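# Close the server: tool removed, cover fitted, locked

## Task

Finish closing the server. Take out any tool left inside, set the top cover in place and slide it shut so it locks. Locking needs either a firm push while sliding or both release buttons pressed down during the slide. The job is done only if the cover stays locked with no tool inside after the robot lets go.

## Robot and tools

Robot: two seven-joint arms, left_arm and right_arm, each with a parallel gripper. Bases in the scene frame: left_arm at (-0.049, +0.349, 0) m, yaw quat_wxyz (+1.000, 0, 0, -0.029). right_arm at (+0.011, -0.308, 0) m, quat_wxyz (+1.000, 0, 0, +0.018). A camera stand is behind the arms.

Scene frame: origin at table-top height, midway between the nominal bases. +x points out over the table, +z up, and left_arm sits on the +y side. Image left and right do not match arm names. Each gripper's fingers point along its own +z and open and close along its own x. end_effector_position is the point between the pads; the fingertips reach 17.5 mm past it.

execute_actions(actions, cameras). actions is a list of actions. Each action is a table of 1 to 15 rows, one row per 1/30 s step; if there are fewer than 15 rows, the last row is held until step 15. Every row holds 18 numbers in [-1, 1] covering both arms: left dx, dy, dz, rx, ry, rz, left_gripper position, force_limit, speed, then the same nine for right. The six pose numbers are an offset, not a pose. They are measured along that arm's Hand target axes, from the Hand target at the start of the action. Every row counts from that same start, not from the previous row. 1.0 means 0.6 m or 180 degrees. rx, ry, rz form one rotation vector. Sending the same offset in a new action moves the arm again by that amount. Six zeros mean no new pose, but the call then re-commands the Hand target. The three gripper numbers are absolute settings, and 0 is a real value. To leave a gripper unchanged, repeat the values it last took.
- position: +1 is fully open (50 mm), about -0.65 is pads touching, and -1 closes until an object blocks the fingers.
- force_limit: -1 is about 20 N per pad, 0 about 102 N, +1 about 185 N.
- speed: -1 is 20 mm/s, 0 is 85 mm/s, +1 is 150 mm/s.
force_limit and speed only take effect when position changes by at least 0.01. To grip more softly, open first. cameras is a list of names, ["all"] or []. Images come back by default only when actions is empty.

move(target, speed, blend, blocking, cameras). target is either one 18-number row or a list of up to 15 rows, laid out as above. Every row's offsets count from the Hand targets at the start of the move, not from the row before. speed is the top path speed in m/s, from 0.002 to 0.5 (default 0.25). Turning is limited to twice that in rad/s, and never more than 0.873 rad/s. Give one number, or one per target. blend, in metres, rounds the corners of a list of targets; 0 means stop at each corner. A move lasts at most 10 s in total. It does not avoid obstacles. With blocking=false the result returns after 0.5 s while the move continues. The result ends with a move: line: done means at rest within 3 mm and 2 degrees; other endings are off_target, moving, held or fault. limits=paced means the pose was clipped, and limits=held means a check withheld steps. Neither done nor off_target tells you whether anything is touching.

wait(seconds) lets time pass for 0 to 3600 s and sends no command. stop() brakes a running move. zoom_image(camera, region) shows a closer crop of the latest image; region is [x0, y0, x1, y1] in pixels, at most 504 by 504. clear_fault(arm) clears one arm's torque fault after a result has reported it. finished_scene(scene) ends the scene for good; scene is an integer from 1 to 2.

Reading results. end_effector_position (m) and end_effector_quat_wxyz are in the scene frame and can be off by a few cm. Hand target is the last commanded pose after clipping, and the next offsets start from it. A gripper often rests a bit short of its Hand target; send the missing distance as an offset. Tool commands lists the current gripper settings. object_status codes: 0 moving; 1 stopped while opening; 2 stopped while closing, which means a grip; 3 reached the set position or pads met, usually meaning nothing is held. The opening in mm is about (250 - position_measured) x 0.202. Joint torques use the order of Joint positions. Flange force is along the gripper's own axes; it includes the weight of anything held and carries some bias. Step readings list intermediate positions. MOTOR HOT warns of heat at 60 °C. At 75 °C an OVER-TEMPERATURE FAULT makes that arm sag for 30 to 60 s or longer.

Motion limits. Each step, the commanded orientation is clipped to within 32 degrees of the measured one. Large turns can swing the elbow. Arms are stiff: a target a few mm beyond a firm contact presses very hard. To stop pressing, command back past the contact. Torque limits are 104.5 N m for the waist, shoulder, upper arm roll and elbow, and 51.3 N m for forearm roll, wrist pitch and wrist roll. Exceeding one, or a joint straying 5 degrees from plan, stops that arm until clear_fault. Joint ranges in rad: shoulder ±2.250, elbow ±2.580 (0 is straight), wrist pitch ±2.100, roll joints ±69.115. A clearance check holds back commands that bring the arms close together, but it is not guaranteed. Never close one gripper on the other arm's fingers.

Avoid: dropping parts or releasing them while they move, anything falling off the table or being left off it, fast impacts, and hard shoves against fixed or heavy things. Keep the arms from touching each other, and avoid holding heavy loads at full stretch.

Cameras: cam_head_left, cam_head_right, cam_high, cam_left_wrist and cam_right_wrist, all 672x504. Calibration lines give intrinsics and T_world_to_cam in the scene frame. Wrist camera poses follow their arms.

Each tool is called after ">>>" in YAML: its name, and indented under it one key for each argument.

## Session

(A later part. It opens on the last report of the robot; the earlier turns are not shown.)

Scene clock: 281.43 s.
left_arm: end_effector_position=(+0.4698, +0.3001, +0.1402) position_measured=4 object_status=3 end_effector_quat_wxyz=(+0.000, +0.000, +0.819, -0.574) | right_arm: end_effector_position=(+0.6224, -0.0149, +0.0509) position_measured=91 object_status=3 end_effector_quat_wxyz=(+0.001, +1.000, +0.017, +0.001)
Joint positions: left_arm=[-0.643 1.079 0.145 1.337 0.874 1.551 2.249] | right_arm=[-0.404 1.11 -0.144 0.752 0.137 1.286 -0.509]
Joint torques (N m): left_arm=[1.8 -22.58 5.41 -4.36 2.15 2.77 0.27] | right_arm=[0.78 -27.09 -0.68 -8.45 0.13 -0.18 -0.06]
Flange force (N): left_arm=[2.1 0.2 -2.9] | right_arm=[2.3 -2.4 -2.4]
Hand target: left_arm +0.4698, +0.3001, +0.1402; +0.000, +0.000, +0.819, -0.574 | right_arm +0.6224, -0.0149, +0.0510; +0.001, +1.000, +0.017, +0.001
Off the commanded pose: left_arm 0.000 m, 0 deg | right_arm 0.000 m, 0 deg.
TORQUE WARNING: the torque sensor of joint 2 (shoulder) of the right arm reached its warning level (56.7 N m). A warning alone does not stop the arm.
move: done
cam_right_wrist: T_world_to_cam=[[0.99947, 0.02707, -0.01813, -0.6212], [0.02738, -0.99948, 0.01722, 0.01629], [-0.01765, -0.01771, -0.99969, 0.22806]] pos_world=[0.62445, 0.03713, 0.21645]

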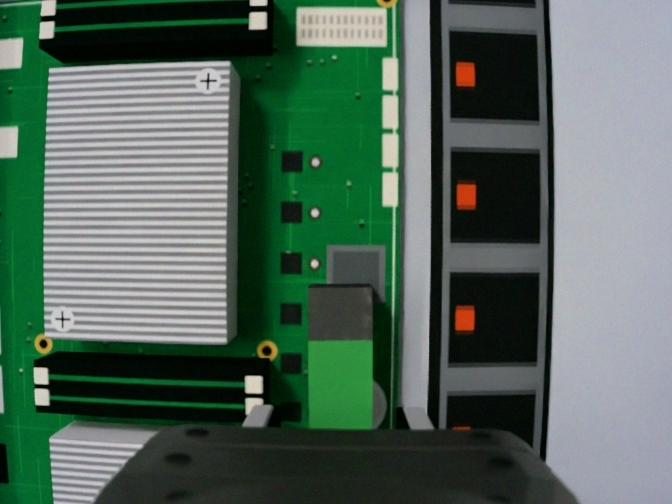

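>>> move:
  target:
    - [0,0,0,0,0,0,1,1,1, 0.0008,0.0367,0,0,0,0,0.27,-0.6,-0.6]
    - [0,0,0,0,0,0,1,1,1, 0.0008,0.0367,0.0267,0,0,0,0.27,-0.6,-0.6]
  speed: [0.1, 0.05]
  cameras: ["cam_right_wrist"]

>>> zoom_image:
  camera: "cam_right_wrist"
  region: [200, 280, 440, 440]

Scene clock: 298.20 s.
left_arm: end_effector_position=(+0.4698, +0.3001, +0.1402) position_measured=4 object_status=3 end_effector_quat_wxyz=(+0.000, +0.000, +0.819, -0.574) | right_arm: end_effector_position=(+0.6236, -0.0369, +0.0350) position_measured=112 object_status=3 end_effector_quat_wxyz=(+0.001, +1.000, +0.017, +0.001)
Joint positions: left_arm=[-0.643 1.079 0.145 1.337 0.874 1.551 2.249] | right_arm=[-0.369 1.102 -0.146 0.825 0.141 1.222 -0.486]
Joint torques (N m): left_arm=[1.73 -22.63 5.46 -4.47 2.15 2.77 0.3] | right_arm=[0.74 -26.35 -0.78 -8.15 0.16 -0.17 -0.08]
Flange force (N): left_arm=[2.5 0.3 -2.7] | right_arm=[1.6 -1.9 -2.9]
Hand target: left_arm +0.4698, +0.3001, +0.1402; +0.000, +0.000, +0.819, -0.574 | right_arm +0.6236, -0.0369, +0.0350; +0.001, +1.000, +0.017, +0.001
Off the commanded pose: left_arm 0.000 m, 0 deg | right_arm 0.000 m, 0 deg.
move: done
cam_right_wrist: T_world_to_cam=[[0.99947, 0.02717, -0.01813, -0.6221], [0.02748, -0.99947, 0.01722, -0.00552], [-0.01765, -0.01771, -0.99969, 0.2118]] pos_world=[0.62566, 0.01513, 0.20055]

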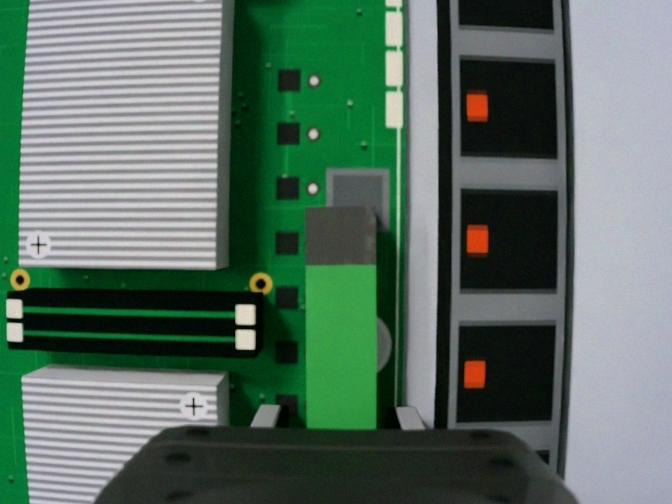

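Scaled by 2.100.

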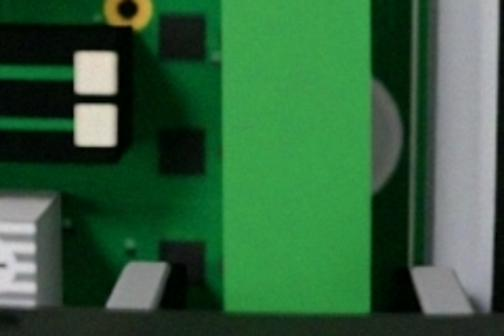

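>>> move:
  target:
    - [0,0,0,0,0,0,1,1,1, 0.001,0,0.010,0,0,0,0.27,-0.6,-0.6]
    - [0,0,0,0,0,0,1,1,1, 0.001,0,0.010,0,0,0,-1,-0.6,-0.6]
  speed: [0.04, 0.04]
  cameras: ["cam_right_wrist"]

Scene clock: 302.20 s.
left_arm: end_effector_position=(+0.4698, +0.3001, +0.1402) position_measured=4 object_status=3 end_effector_quat_wxyz=(+0.000, +0.000, +0.819, -0.574) | right_arm: end_effector_position=(+0.6243, -0.0370, +0.0290) position_measured=163 object_status=2 end_effector_quat_wxyz=(+0.001, +1.000, +0.017, +0.001)
Joint positions: left_arm=[-0.643 1.079 0.145 1.337 0.874 1.551 2.249] | right_arm=[-0.369 1.11 -0.145 0.826 0.142 1.213 -0.486]
Joint torques (N m): left_arm=[1.79 -22.64 5.43 -4.43 2.16 2.76 0.28] | right_arm=[0.17 -17.92 -1.05 -3.33 -0.25 0.96 -0.09]
Flange force (N): left_arm=[2.3 0.3 -2.8] | right_arm=[4.8 -2.2 -14.1]
Hand target: left_arm +0.4698, +0.3001, +0.1402; +0.000, +0.000, +0.819, -0.574 | right_arm +0.6242, -0.0369, +0.0290; +0.001, +1.000, +0.017, +0.001
Off the commanded pose: left_arm 0.000 m, 0 deg | right_arm 0.000 m, 0 deg.
move: done
cam_right_wrist: T_world_to_cam=[[0.99947, 0.02707, -0.01793, -0.62294], [0.02738, -0.99948, 0.01722, -0.00548], [-0.01745, -0.01771, -0.99969, 0.20569]] pos_world=[0.62635, 0.01503, 0.19455]

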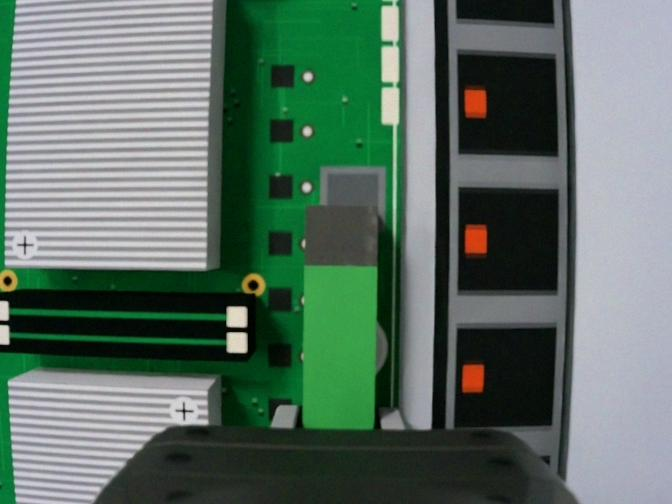

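>>> move:
  target:
    - [0,0,0,0,0,0,1,1,1, 0,0,-0.2,0,0,0,-1,-0.6,-0.6]
    - [0,0,0,0,0,0,1,1,1, -0.0287,0.6544,-0.2,0,0,0,-1,-0.6,-0.6]
    - [0,0,0,0,0,0,1,1,1, -0.0287,0.6544,0.005,0,0,0,-1,-0.6,-0.6]
  speed: [0.15, 0.35, 0.15]
  blend: [0.03, 0.03, 0]
  cameras: ["cam_right_wrist"]

Scene clock: 313.03 s.
left_arm: end_effector_position=(+0.4698, +0.3001, +0.1402) position_measured=4 object_status=3 end_effector_quat_wxyz=(+0.000, +0.000, +0.819, -0.574) | right_arm: end_effector_position=(+0.6201, -0.4300, +0.0268) position_measured=163 object_status=2 end_effector_quat_wxyz=(+0.001, +1.000, +0.017, +0.000)
Joint positions: left_arm=[-0.643 1.079 0.145 1.337 0.874 1.551 2.249] | right_arm=[0.257 0.985 -0.142 1.121 0.139 1.043 0.106]
Joint torques (N m): left_arm=[1.82 -22.67 5.41 -4.45 2.17 2.72 0.28] | right_arm=[0.83 -24.66 -0.9 -7.49 0.13 -0.13 -0.06]
Flange force (N): left_arm=[2.3 0.3 -2.9] | right_arm=[2.1 -1.0 -2.5]
Hand target: left_arm +0.4698, +0.3001, +0.1402; +0.000, +0.000, +0.819, -0.574 | right_arm +0.6202, -0.4299, +0.0269; +0.001, +1.000, +0.017, +0.001
Off the commanded pose: left_arm 0.000 m, 0 deg | right_arm 0.000 m, 0 deg.
move: done
cam_right_wrist: T_world_to_cam=[[0.99947, 0.02706, -0.01823, -0.60819], [0.02738, -0.99948, 0.01722, -0.39812], [-0.01775, -0.0177, -0.99969, 0.19664]] pos_world=[0.62226, -0.37797, 0.19235]

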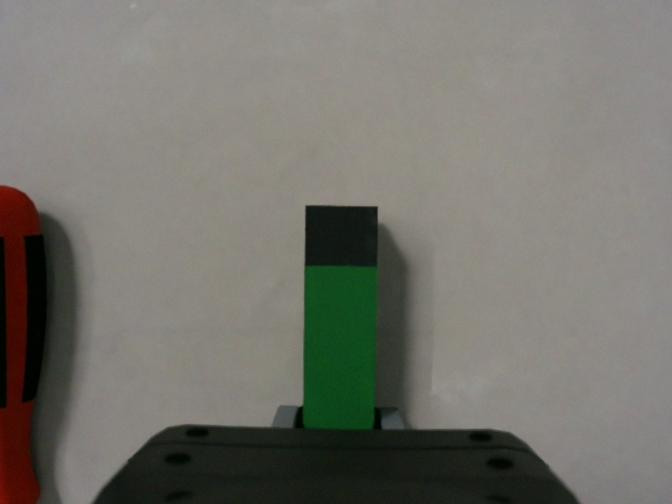

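>>> move:
  target: [0,0,0,0,0,0,1,1,1, 0,0,0.0085,0,0,0,-1,-0.6,-0.6]
  speed: 0.03

Scene clock: 316.60 s.
left_arm: end_effector_position=(+0.4698, +0.3001, +0.1402) position_measured=4 object_status=3 end_effector_quat_wxyz=(+0.000, +0.000, +0.819, -0.574) | right_arm: end_effector_position=(+0.6202, -0.4299, +0.0218) position_measured=163 object_status=2 end_effector_quat_wxyz=(+0.001, +1.000, +0.017, +0.001)
Joint positions: left_arm=[-0.643 1.079 0.145 1.337 0.874 1.551 2.249] | right_arm=[0.256 0.992 -0.141 1.124 0.14 1.033 0.105]
Joint torques (N m): left_arm=[1.78 -22.61 5.42 -4.37 2.19 2.73 0.3] | right_arm=[0.79 -24.61 -0.94 -7.47 0.14 -0.09 -0.05]
Flange force (N): left_arm=[2.2 0.3 -3.0] | right_arm=[1.7 -1.0 -2.5]
Hand target: left_arm +0.4698, +0.3001, +0.1402; +0.000, +0.000, +0.819, -0.574 | right_arm +0.6202, -0.4300, +0.0218; +0.001, +1.000, +0.017, +0.001
Off the commanded pose: left_arm 0.000 m, 0 deg | right_arm 0.000 m, 0 deg.
move: done

>>> move:
  target: [0,0,0,0,0,0,1,1,1, 0,0,0.0037,0,0,0,-1,-0.6,-0.6]
  speed: 0.03

Scene clock: 319.23 s.
left_arm: end_effector_position=(+0.4698, +0.3001, +0.1402) position_measured=4 object_status=3 end_effector_quat_wxyz=(+0.000, +0.000, +0.819, -0.574) | right_arm: end_effector_position=(+0.6203, -0.4300, +0.0196) position_measured=163 object_status=2 end_effector_quat_wxyz=(+0.001, +1.000, +0.017, +0.001)
Joint positions: left_arm=[-0.643 1.079 0.145 1.337 0.874 1.551 2.249] | right_arm=[0.256 0.995 -0.141 1.125 0.14 1.029 0.105]
Joint torques (N m): left_arm=[1.81 -22.6 5.41 -4.42 2.16 2.74 0.3] | right_arm=[0.9 -3.89 0.36 -5.04 0.97 -5.62 -0.15]
Flange force (N): left_arm=[2.4 0.2 -2.9] | right_arm=[-15.3 -5.0 -43.1]
Hand target: left_arm +0.4698, +0.3001, +0.1402; +0.000, +0.000, +0.819, -0.574 | right_arm +0.6202, -0.4300, +0.0196; +0.001, +1.000, +0.017, +0.001
Off the commanded pose: left_arm 0.000 m, 0 deg | right_arm 0.000 m, 0 deg.
move: done

>>> move:
  target:
    - [0,0,0,0,0,0,1,1,1, 0,0,-0.0025,0,0,0,0.2,-0.6,-0.6]
    - [0,0,0,0,0,0,1,1,1, 0,0,-0.1673,0,0,0,0.2,-0.6,-0.6]
    - [0,0,0,0,0,0,1,1,1, -0.0557,-0.2987,-0.1673,0,0,0.0105,0.2,-0.6,-0.6]
  speed: [0.03, 0.2, 0.35]
  blend: [0, 0.02, 0]
  cameras: ["cam_right_wrist", "cam_head_left", "cam_head_right", "cam_high", "cam_left_wrist"]

>>> zoom_image:
  camera: "cam_right_wrist"
  region: [0, 180, 336, 430]

>>> zoom_image:
  camera: "cam_right_wrist"
  region: [336, 180, 672, 430]

>>> zoom_image:
  camera: "cam_left_wrist"
  region: [290, 220, 672, 504]

>>> zoom_image:
  camera: "cam_high"
  region: [220, 160, 440, 380]

>>> zoom_image:
  camera: "cam_head_left"
  region: [180, 185, 405, 385]

>>> zoom_image:
  camera: "cam_head_right"
  region: [185, 185, 410, 385]

Scene clock: 340.40 s.
left_arm: end_effector_position=(+0.4698, +0.3001, +0.1402) position_measured=4 object_status=3 end_effector_quat_wxyz=(+0.000, +0.000, +0.819, -0.574) | right_arm: end_effector_position=(+0.5807, -0.2519, +0.1195) position_measured=123 object_status=3 end_effector_quat_wxyz=(+0.001, +1.000, +0.000, +0.001)
Joint positions: left_arm=[-0.643 1.079 0.145 1.337 0.874 1.551 2.249] | right_arm=[-0.028 0.764 -0.153 1.266 0.12 1.119 -0.226]
Joint torques (N m): left_arm=[1.83 -22.65 5.38 -4.42 2.17 2.73 0.26] | right_arm=[0.84 -21.86 -1 -7.79 0.13 -0.14 -0.02]
Flange force (N): left_arm=[2.2 0.3 -3.0] | right_arm=[1.2 -1.7 -3.0]
Hand target: left_arm +0.4698, +0.3001, +0.1402; +0.000, +0.000, +0.819, -0.574 | right_arm +0.5807, -0.2517, +0.1195; +0.001, +1.000, +0.000, +0.001
Off the commanded pose: left_arm 0.000 m, 0 deg | right_arm 0.000 m, 0 deg.
move: done
cam_left_wrist: T_world_to_cam=[[-0.99912, 0.03055, -0.02888, 0.46577], [0.03732, 0.32825, -0.94385, 0.08042], [-0.01936, -0.9441, -0.3291, 0.50612]] pos_world=[0.47216, 0.43719, 0.25592]
cam_right_wrist: T_world_to_cam=[[0.99982, -0.00605, -0.01791, -0.58051], [-0.00574, -0.99984, 0.01725, -0.20145], [-0.01801, -0.01714, -0.99969, 0.29206]] pos_world=[0.58452, -0.19992, 0.28505]

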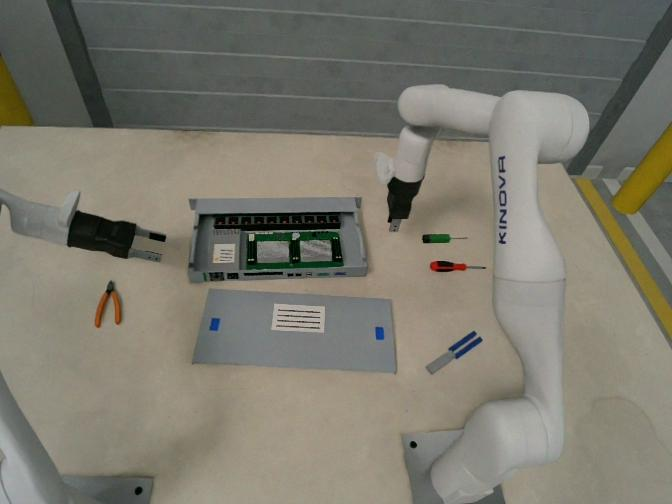

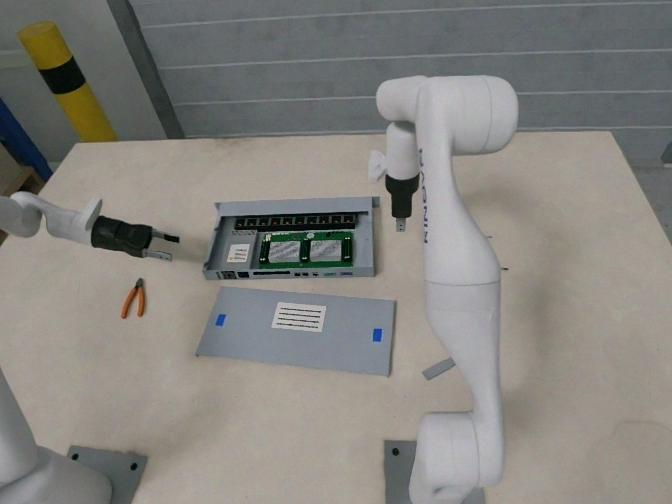

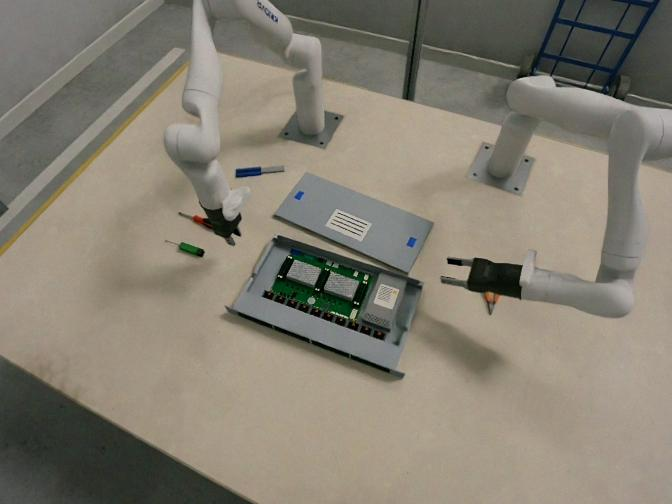

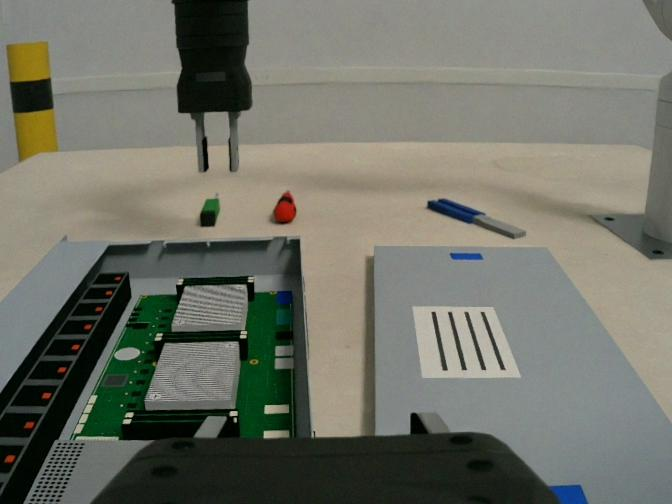

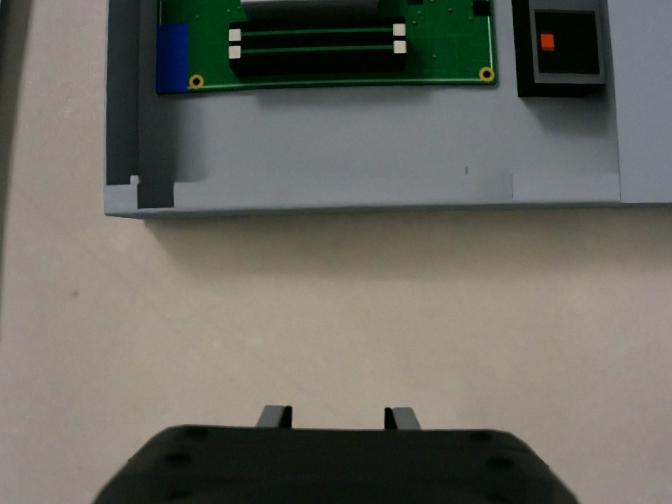

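Scaled by 1.500.

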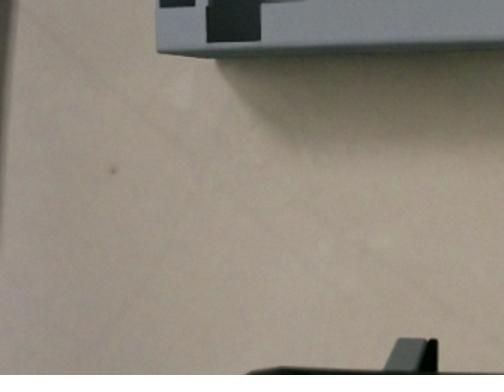

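Scaled by 1.500.

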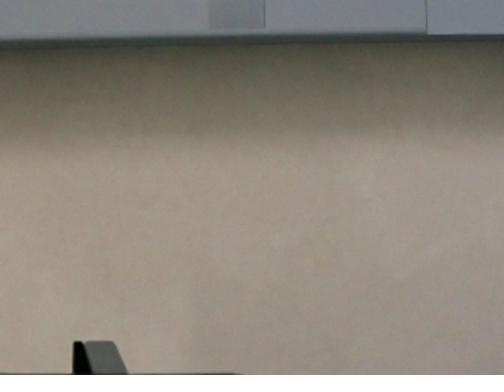

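Scaled by 1.319.

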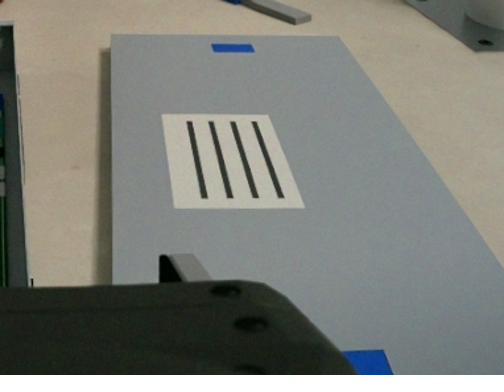

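Scaled by 2.291 from the camera's image (finer frame: 960x720).

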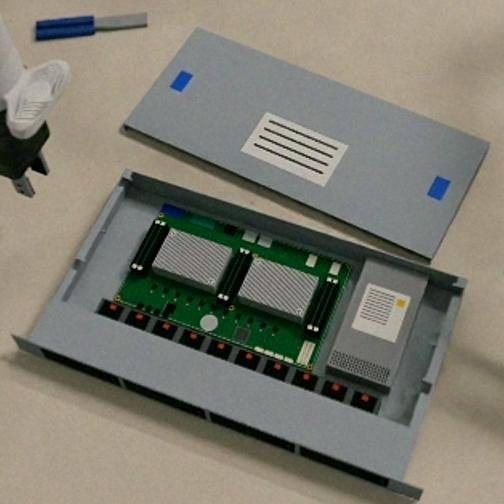

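Scaled by 2.240 from the camera's image (finer frame: 960x720).

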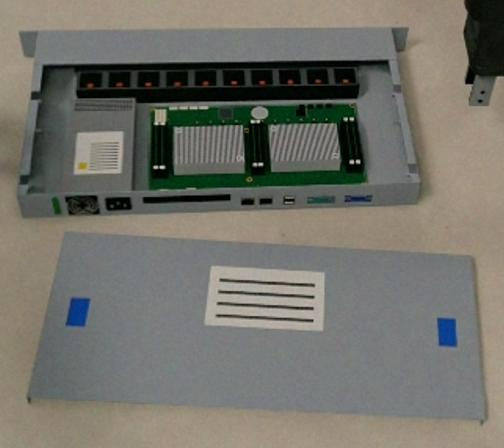

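Scaled by 2.240 from the camera's image (finer frame: 960x720).

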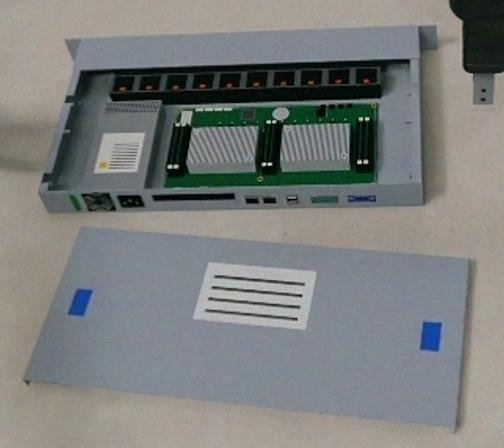

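>>> zoom_image:
  camera: "cam_right_wrist"
  region: [90, 150, 240, 230]

>>> zoom_image:
  camera: "cam_right_wrist"
  region: [430, 140, 672, 230]

>>> zoom_image:
  camera: "cam_left_wrist"
  region: [40, 225, 320, 300]

>>> zoom_image:
  camera: "cam_high"
  region: [225, 220, 300, 300]

Scaled by 3.360.

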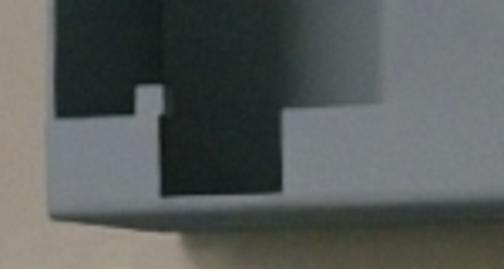

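Scaled by 2.083.

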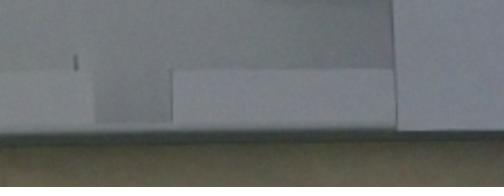

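Scaled by 1.800.

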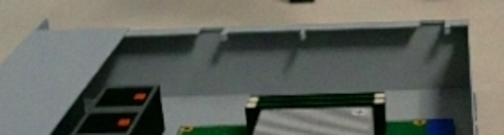

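Scaled by 6.300 from the camera's image (finer frame: 960x720).

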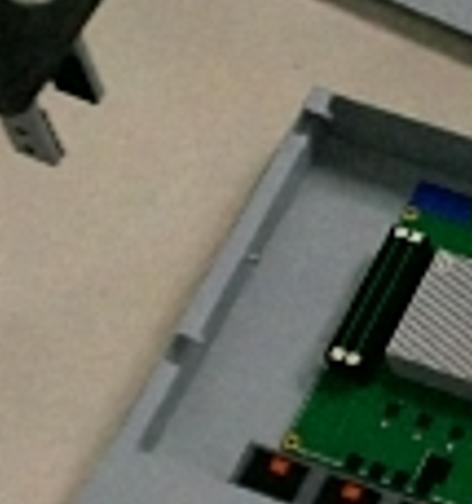

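>>> zoom_image:
  camera: "cam_high"
  region: [360, 210, 440, 280]

>>> zoom_image:
  camera: "cam_high"
  region: [265, 165, 345, 235]

>>> zoom_image:
  camera: "cam_head_left"
  region: [360, 290, 420, 380]

>>> zoom_image:
  camera: "cam_head_left"
  region: [180, 280, 250, 380]

Scaled by 6.300 from the camera's image (finer frame: 960x720).

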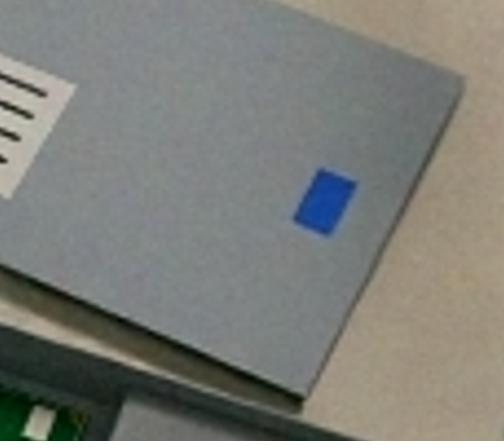

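Scaled by 6.300 from the camera's image (finer frame: 960x720).

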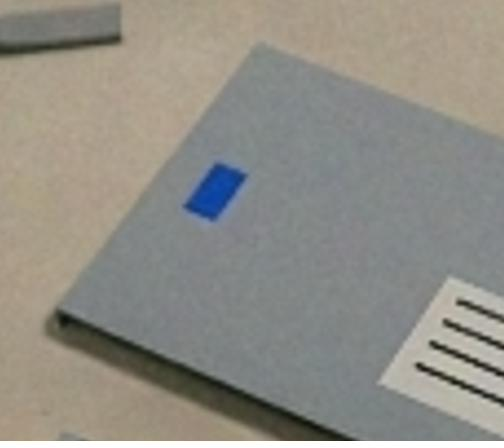

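Scaled by 5.600 from the camera's image (finer frame: 960x720).

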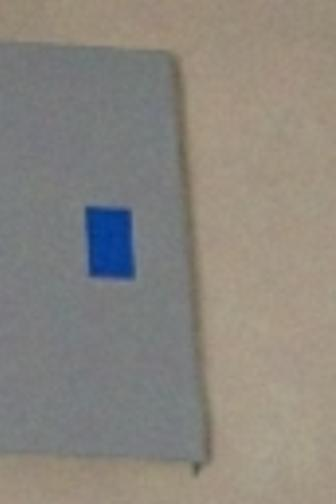

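Scaled by 5.040 from the camera's image (finer frame: 960x720).

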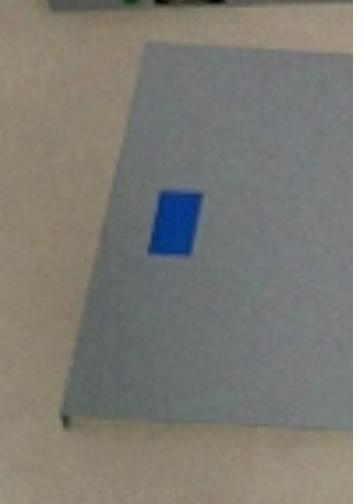

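>>> zoom_image:
  camera: "cam_left_wrist"
  region: [160, 60, 280, 180]

>>> zoom_image:
  camera: "cam_head_left"
  region: [60, 200, 180, 280]

>>> zoom_image:
  camera: "cam_head_right"
  region: [370, 150, 430, 240]

Scaled by 4.200.

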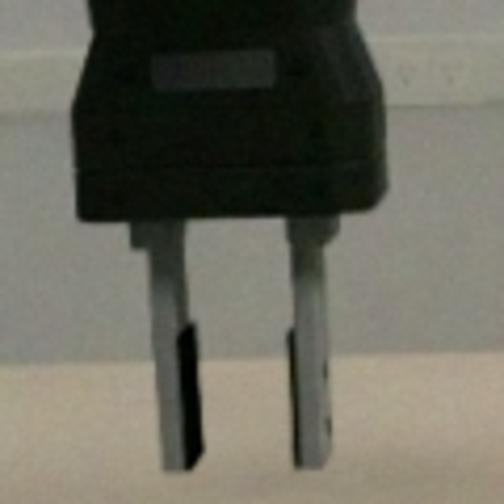

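Scaled by 4.200 from the camera's image (finer frame: 960x720).

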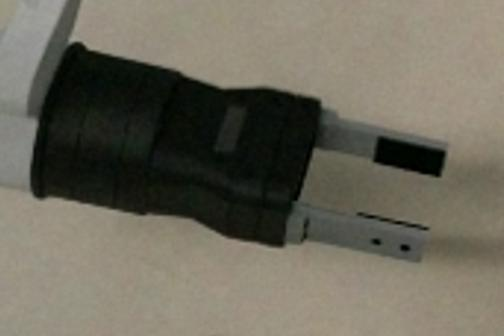

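Scaled by 5.600 from the camera's image (finer frame: 960x720).

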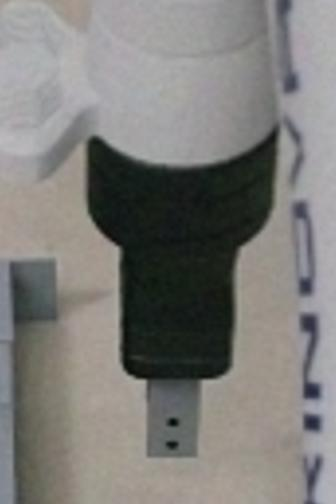

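>>> move:
  target: [0.1497, -0.0653, 0.0828, -0.3019, -0.3019, -0.4310, -0.7, -0.8, 0, -0.3345, 0.0135, -0.0675, 0, 0, 0.5, -0.7, -0.8, 0]
  speed: 0.25
  cameras: ["cam_left_wrist", "cam_right_wrist"]

Scene clock: 473.97 s.
left_arm: end_effector_position=(+0.3799, +0.2400, +0.1601) position_measured=252 object_status=3 end_effector_quat_wxyz=(+0.000, +0.707, -0.707, +0.000) | right_arm: end_effector_position=(+0.3800, -0.2599, +0.1598) position_measured=250 object_status=3 end_effector_quat_wxyz=(+0.000, +0.707, -0.707, +0.001)
Joint positions: left_arm=[0.497 0.488 -0.526 1.7 0.279 1.029 4.647] | right_arm=[-0.335 0.306 0.218 1.948 -0.08 0.896 -1.682]
Joint torques (N m): left_arm=[1.75 -16.67 -1.04 -7.67 0.14 0.07 0.26] | right_arm=[0.81 -12.36 0.54 -6.72 0.25 -0.25 -0.07]
Flange force (N): left_arm=[-4.2 -2.3 -0.6] | right_arm=[-1.7 0.2 -4.3]
Hand target: left_arm +0.3799, +0.2400, +0.1601; +0.000, +0.707, -0.707, +0.000 | right_arm +0.3799, -0.2599, +0.1598; +0.000, +0.707, -0.707, +0.001
Off the commanded pose: left_arm 0.000 m, 0 deg | right_arm 0.000 m, 0 deg.
move: done
cam_left_wrist: T_world_to_cam=[[-0.03836, -0.99908, 0.01897, 0.25286], [-0.99919, 0.03812, -0.01314, 0.43677], [0.0124, -0.01946, -0.99973, 0.32759]] pos_world=[0.44205, 0.24235, 0.32844]
cam_right_wrist: T_world_to_cam=[[-0.00578, -0.99984, -0.01693, -0.25547], [-0.99989, 0.00554, 0.01384, 0.42819], [-0.01374, 0.01701, -0.99976, 0.33587]] pos_world=[0.43128, -0.26352, 0.32554]

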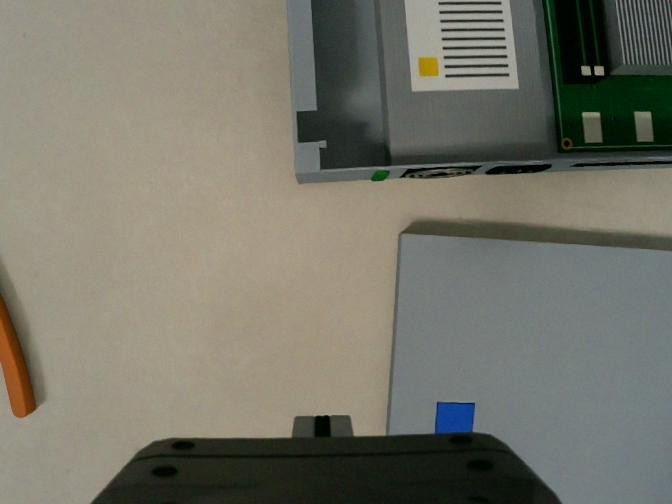

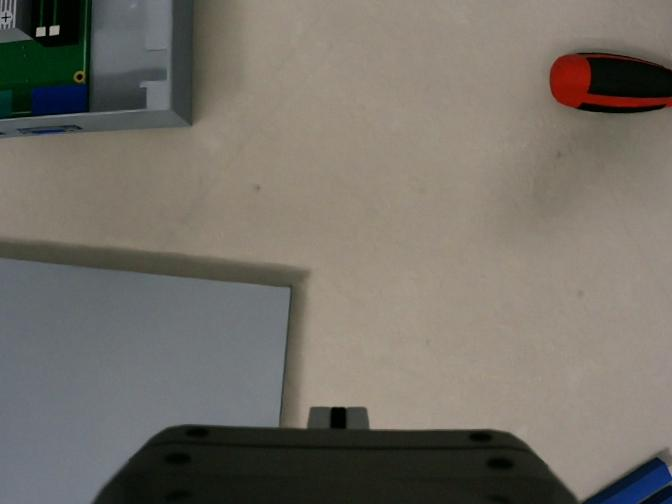

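>>> zoom_image:
  camera: "cam_left_wrist"
  region: [280, 90, 440, 250]

>>> zoom_image:
  camera: "cam_right_wrist"
  region: [80, 0, 240, 160]

>>> zoom_image:
  camera: "cam_right_wrist"
  region: [240, 270, 380, 440]

>>> zoom_image:
  camera: "cam_left_wrist"
  region: [280, 300, 420, 440]

Scaled by 3.150.

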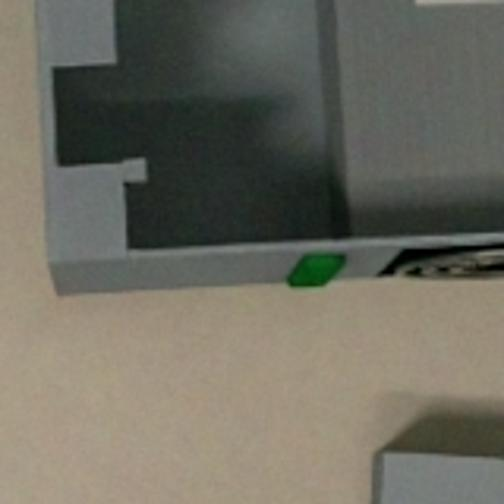

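Scaled by 3.150.

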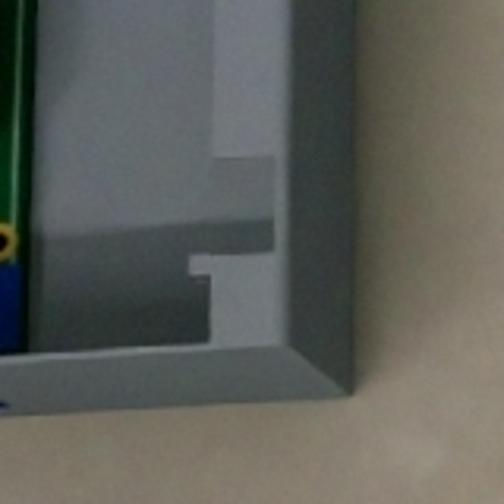

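Scaled by 2.965.

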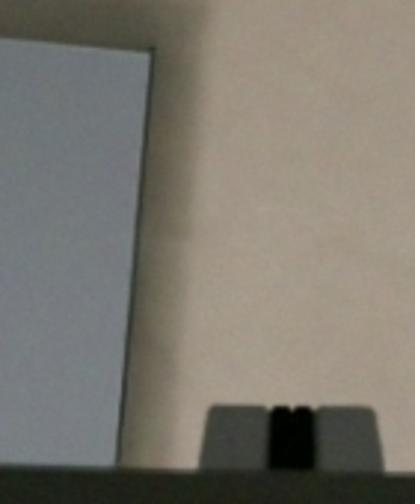

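Scaled by 3.600.

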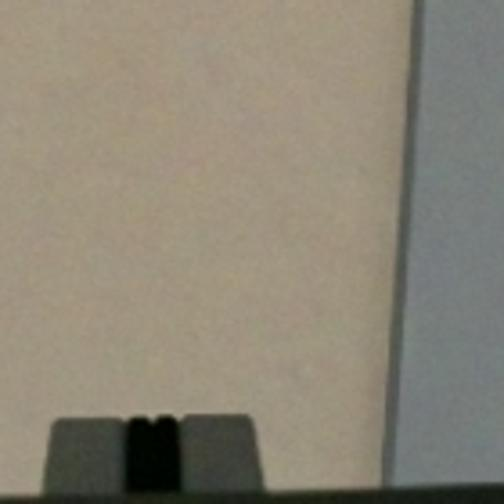

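>>> move:
  target:
    - [0,0.0448,0.1835,0,0,0.0278,-0.7,-0.8,0, 0.0035,0.0982,0.183,0,0,0.0278,-0.7,-0.8,0]
    - [0,0.0448,0.231,0,0,0.0278,-0.7,-0.8,0, 0.0035,0.0982,0.2305,0,0,0.0278,-0.7,-0.8,0]
  speed: [0.2, 0.05]
  blend: [0.01, 0]
  cameras: ["cam_left_wrist", "cam_right_wrist", "cam_head_left", "cam_head_right"]

Scene clock: 540.43 s.
left_arm: end_effector_position=(+0.3530, +0.2400, +0.0215) position_measured=252 object_status=3 end_effector_quat_wxyz=(+0.000, +0.675, -0.737, +0.000) | right_arm: end_effector_position=(+0.3212, -0.2623, +0.0214) position_measured=250 object_status=3 end_effector_quat_wxyz=(+0.000, -0.676, +0.737, -0.001)
Joint positions: left_arm=[0.421 0.675 -0.393 1.94 0.432 0.61 4.429] | right_arm=[-0.293 0.527 0.133 2.291 -0.198 0.333 -1.684]
Joint torques (N m): left_arm=[1.87 -17.39 -0.82 -4.72 0.18 0.1 0.27] | right_arm=[0.83 -12.38 0.54 -2.45 0.22 -0.22 -0.08]
Flange force (N): left_arm=[-5.2 -1.3 -0.4] | right_arm=[-3.2 -0.5 -5.9]
Hand target: left_arm +0.3530, +0.2400, +0.0215; +0.000, -0.675, +0.737, +0.000 | right_arm +0.3212, -0.2623, +0.0214; +0.000, +0.676, -0.737, +0.001
Off the commanded pose: left_arm 0.000 m, 0 deg | right_arm 0.000 m, 0 deg.
move: done
cam_left_wrist: T_world_to_cam=[[-0.12552, -0.99191, 0.01909, 0.28339], [-0.99203, 0.12528, -0.01317, 0.38457], [0.01068, -0.02059, -0.99973, 0.19024]] pos_world=[0.41505, 0.23683, 0.18984]
cam_right_wrist: T_world_to_cam=[[-0.09299, -0.99552, -0.01706, -0.23142], [-0.9956, 0.09276, 0.01364, 0.39291], [-0.01199, 0.01825, -0.99976, 0.19649]] pos_world=[0.37201, -0.27042, 0.18714]
Images, in order (width x height): cam_head_left 672x504, cam_head_right 672x504, cam_left_wrist 672x504, cam_right_wrist 672x504.

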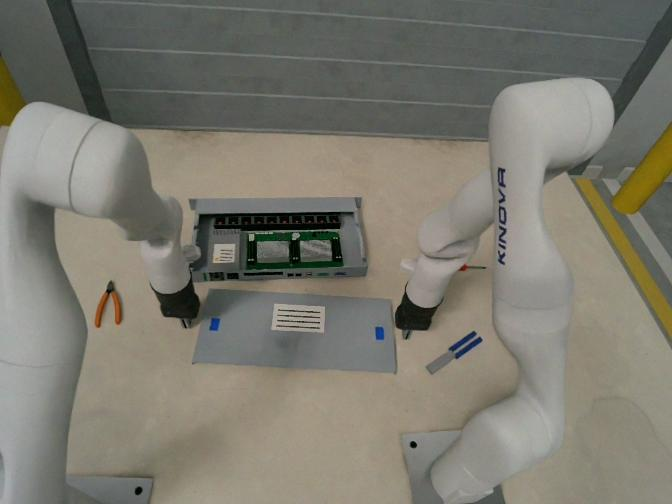

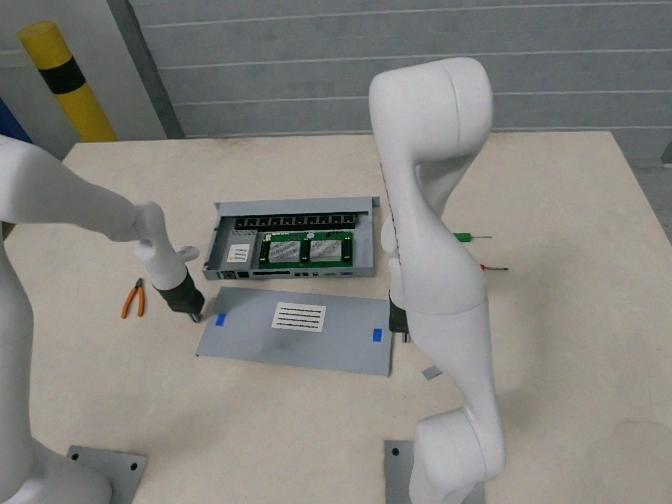

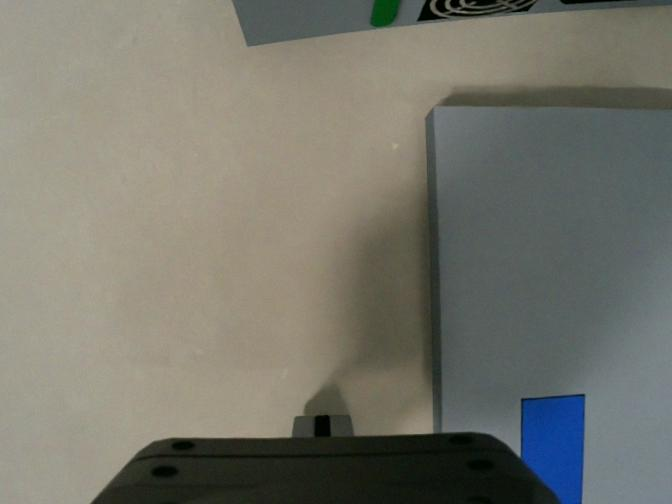

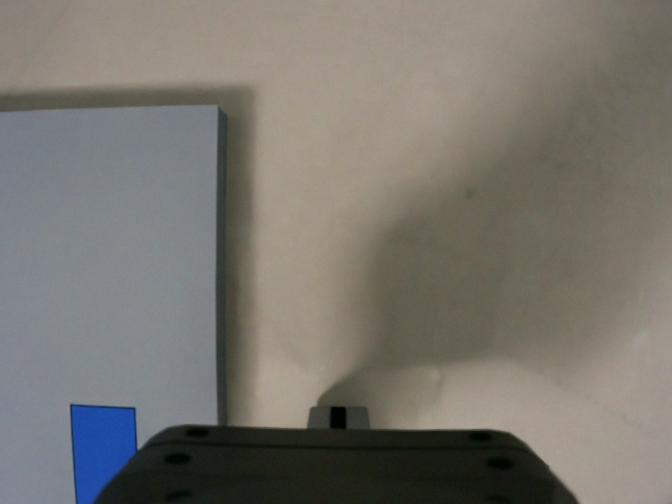

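>>> zoom_image:
  camera: "cam_left_wrist"
  region: [280, 90, 480, 270]

>>> zoom_image:
  camera: "cam_left_wrist"
  region: [280, 290, 480, 440]

>>> zoom_image:
  camera: "cam_right_wrist"
  region: [190, 90, 390, 270]

>>> zoom_image:
  camera: "cam_right_wrist"
  region: [190, 290, 390, 440]

Scaled by 2.520.

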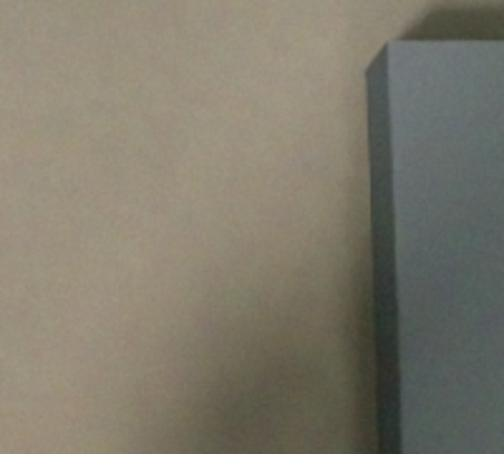

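Scaled by 2.520.

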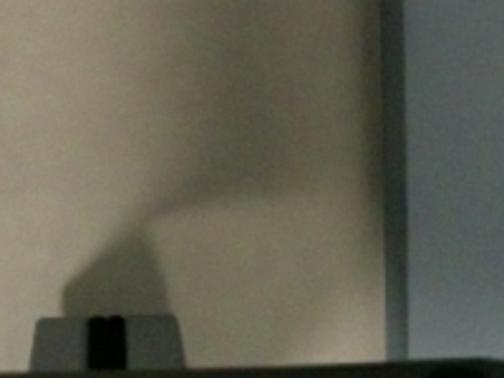

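Scaled by 2.520.

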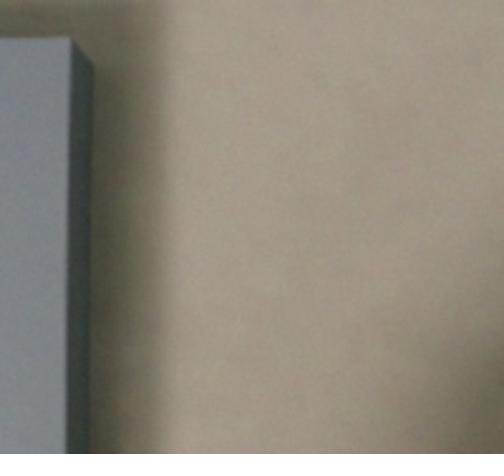

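Scaled by 2.520.

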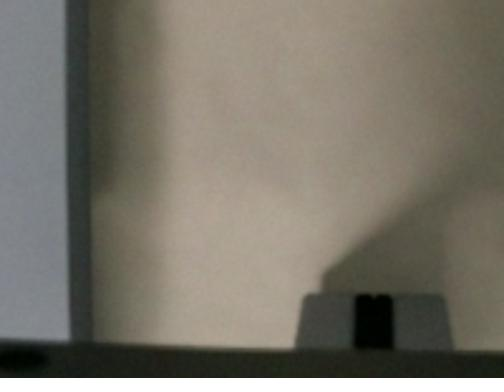

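>>> move:
  target:
    - [0.03,0,0,0,0,0.0033,-0.7,-0.8,0, -0.03,0,0,0,0,0.0033,-0.7,-0.8,0]
    - [0.03,0,0.0033,0,0,0.0033,-0.7,-0.8,0, -0.03,0,0.002,0,0,0.0033,-0.7,-0.8,0]
  speed: [0.05, 0.02]

Scene clock: 571.40 s.
left_arm: end_effector_position=(+0.3514, +0.2220, +0.0196) position_measured=252 object_status=3 end_effector_quat_wxyz=(+0.000, +0.672, -0.741, +0.000) | right_arm: end_effector_position=(+0.3227, -0.2444, +0.0202) position_measured=250 object_status=3 end_effector_quat_wxyz=(+0.000, -0.672, +0.741, -0.001)
Joint positions: left_arm=[0.461 0.684 -0.391 1.929 0.433 0.612 4.462] | right_arm=[-0.354 0.536 0.142 2.277 -0.212 0.339 -1.734]
Joint torques (N m): left_arm=[1.84 -17.54 -0.83 -4.72 0.13 0.07 0.29] | right_arm=[0.71 -12.56 0.59 -2.37 0.2 -0.28 -0.06]
Flange force (N): left_arm=[-5.0 -1.5 -0.6] | right_arm=[-3.0 -0.9 -6.0]
Hand target: left_arm +0.3514, +0.2220, +0.0196; +0.000, -0.672, +0.741, +0.000 | right_arm +0.3227, -0.2444, +0.0202; +0.000, -0.672, +0.741, -0.001
Off the commanded pose: left_arm 0.000 m, 0 deg | right_arm 0.000 m, 0 deg.
move: done

>>> move:
  target: [0.0067,0,0.0022,0,0,0,-0.7,-0.8,0, -0.0058,0,0.0017,0,0,0,-0.7,-0.8,0]
  speed: 0.02

Scene clock: 574.30 s.
left_arm: end_effector_position=(+0.3510, +0.2180, +0.0183) position_measured=252 object_status=3 end_effector_quat_wxyz=(+0.000, +0.672, -0.741, +0.000) | right_arm: end_effector_position=(+0.3231, -0.2409, +0.0192) position_measured=250 object_status=3 end_effector_quat_wxyz=(+0.000, -0.672, +0.741, -0.001)
Joint positions: left_arm=[0.47 0.688 -0.39 1.927 0.435 0.611 4.47] | right_arm=[-0.364 0.54 0.142 2.275 -0.215 0.338 -1.742]
Joint torques (N m): left_arm=[1.76 -17.6 -0.88 -4.7 0.14 0.11 0.26] | right_arm=[0.79 -12.56 0.92 -2.38 0.22 -0.2 -0.07]
Flange force (N): left_arm=[-4.7 -1.4 -0.5] | right_arm=[-3.0 -0.4 -5.4]
Hand target: left_arm +0.3510, +0.2180, +0.0183; +0.000, -0.672, +0.741, +0.000 | right_arm +0.3231, -0.2409, +0.0192; +0.000, -0.672, +0.741, -0.001
Off the commanded pose: left_arm 0.000 m, 0 deg | right_arm 0.000 m, 0 deg.
move: done

>>> move:
  target: [0.0045,0,0,0,0,0,-0.7,-0.8,0, -0.0045,0,0,0,0,0,-0.7,-0.8,0]
  speed: 0.02

Scene clock: 577.90 s.
left_arm: end_effector_position=(+0.3508, +0.2154, +0.0182) position_measured=252 object_status=3 end_effector_quat_wxyz=(+0.000, +0.672, -0.741, +0.000) | right_arm: end_effector_position=(+0.3233, -0.2383, +0.0192) position_measured=250 object_status=3 end_effector_quat_wxyz=(+0.000, -0.672, +0.741, -0.001)
Joint positions: left_arm=[0.476 0.689 -0.391 1.925 0.436 0.612 4.476] | right_arm=[-0.373 0.541 0.144 2.272 -0.216 0.34 -1.749]
Joint torques (N m): left_arm=[4.59 -17.97 2.5 -5.72 1.35 0.36 0.2] | right_arm=[-1.39 -12.88 -2.33 -3.52 -0.71 -0.39 -0.14]
Flange force (N): left_arm=[-11.6 -0.8 -2.1] | right_arm=[3.9 -1.4 -7.7]
Hand target: left_arm +0.3507, +0.2153, +0.0182; +0.000, -0.672, +0.741, +0.000 | right_arm +0.3233, -0.2382, +0.0192; +0.000, -0.672, +0.741, -0.001
Off the commanded pose: left_arm 0.000 m, 0 deg | right_arm 0.000 m, 0 deg.
move: done

>>> move:
  target: [0.0025,0,0,0,0,0,-0.7,-0.8,0, -0.0025,0,0,0,0,0,-0.7,-0.8,0]
  speed: 0.02

Scene clock: 580.53 s.
left_arm: end_effector_position=(+0.3506, +0.2139, +0.0183) position_measured=252 object_status=3 end_effector_quat_wxyz=(+0.000, +0.672, -0.741, +0.000) | right_arm: end_effector_position=(+0.3235, -0.2368, +0.0192) position_measured=250 object_status=3 end_effector_quat_wxyz=(+0.000, -0.672, +0.741, -0.001)
Joint positions: left_arm=[0.48 0.689 -0.391 1.924 0.436 0.613 4.48] | right_arm=[-0.378 0.542 0.145 2.271 -0.217 0.341 -1.752]
Joint torques (N m): left_arm=[14.97 -18.77 15.5 -8.22 5.8 2.17 -0.06] | right_arm=[-9.13 -13.27 -12.68 -9.46 -3.9 -2.4 -0.43]
Flange force (N): left_arm=[-36.3 0.0 -8.2] | right_arm=[30.3 -0.9 -19.3]
Hand target: left_arm +0.3506, +0.2139, +0.0183; +0.000, -0.672, +0.741, +0.000 | right_arm +0.3235, -0.2367, +0.0192; +0.000, -0.672, +0.741, -0.001
Off the commanded pose: left_arm 0.000 m, 0 deg | right_arm 0.000 m, 0 deg.
move: done

>>> move:
  target:
    - [0.0022,0,0,0,0,0,-0.7,-0.8,0, -0.0022,0,0,0,0,0,-0.7,-0.8,0]
    - [0.0022,0,-0.0083,0,0,0,-0.7,-0.8,0, -0.0022,0,-0.0083,0,0,0,-0.7,-0.8,0]
  speed: [0.02, 0.02]
  cameras: ["cam_left_wrist", "cam_right_wrist"]

Scene clock: 584.40 s.
left_arm: end_effector_position=(+0.3505, +0.2126, +0.0232) position_measured=252 object_status=3 end_effector_quat_wxyz=(+0.000, +0.672, -0.741, +0.000) | right_arm: end_effector_position=(+0.3236, -0.2354, +0.0241) position_measured=250 object_status=3 end_effector_quat_wxyz=(+0.000, -0.672, +0.741, -0.001)
Joint positions: left_arm=[0.488 0.68 -0.398 1.92 0.429 0.626 4.488] | right_arm=[-0.388 0.528 0.153 2.266 -0.213 0.359 -1.759]
Joint torques (N m): left_arm=[25.44 -25.19 27.03 -11.55 10 4.57 -0.33] | right_arm=[-15.15 -21.07 -20.14 -16.94 -6.88 -3.88 -0.67]
Flange force (N): left_arm=[-60.3 -2.8 1.9] | right_arm=[51.3 0.4 -3.8]
Hand target: left_arm +0.3505, +0.2125, +0.0232; +0.000, -0.672, +0.741, +0.000 | right_arm +0.3236, -0.2354, +0.0241; +0.000, -0.672, +0.741, -0.001
Off the commanded pose: left_arm 0.000 m, 0 deg | right_arm 0.000 m, 0 deg.
move: done
cam_left_wrist: T_world_to_cam=[[-0.13569, -0.99057, 0.01906, 0.25912], [-0.9907, 0.13545, -0.01322, 0.38289], [0.01052, -0.02068, -0.99973, 0.19147]] pos_world=[0.41247, 0.20877, 0.19154]
cam_right_wrist: T_world_to_cam=[[-0.10337, -0.9945, -0.01707, -0.20079], [-0.99457, 0.10314, 0.01368, 0.39492], [-0.01184, 0.01839, -0.99976, 0.19871]] pos_world=[0.37437, -0.24407, 0.18984]

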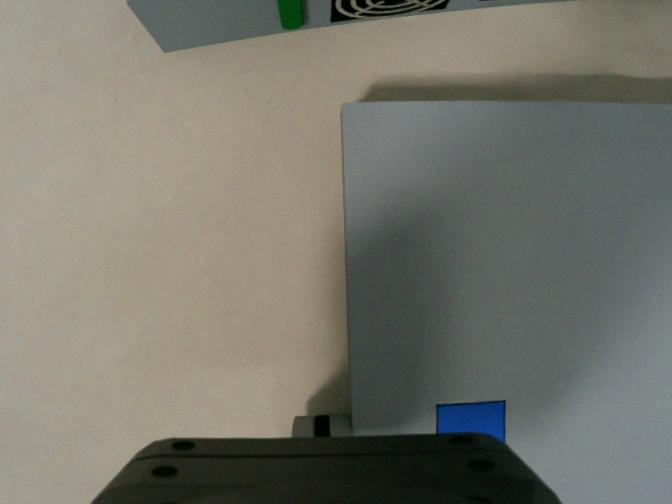

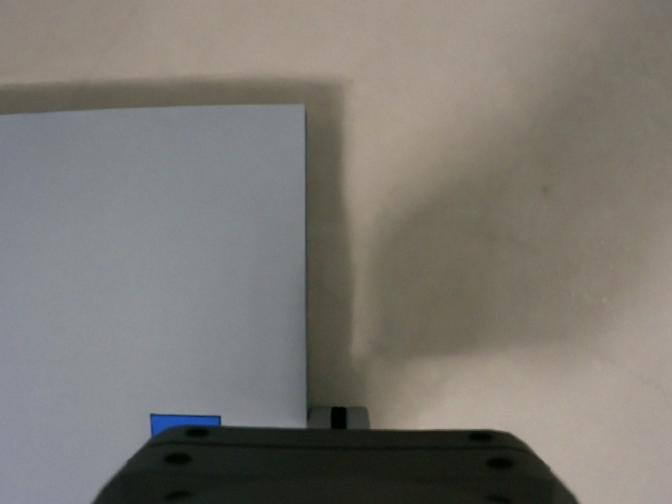

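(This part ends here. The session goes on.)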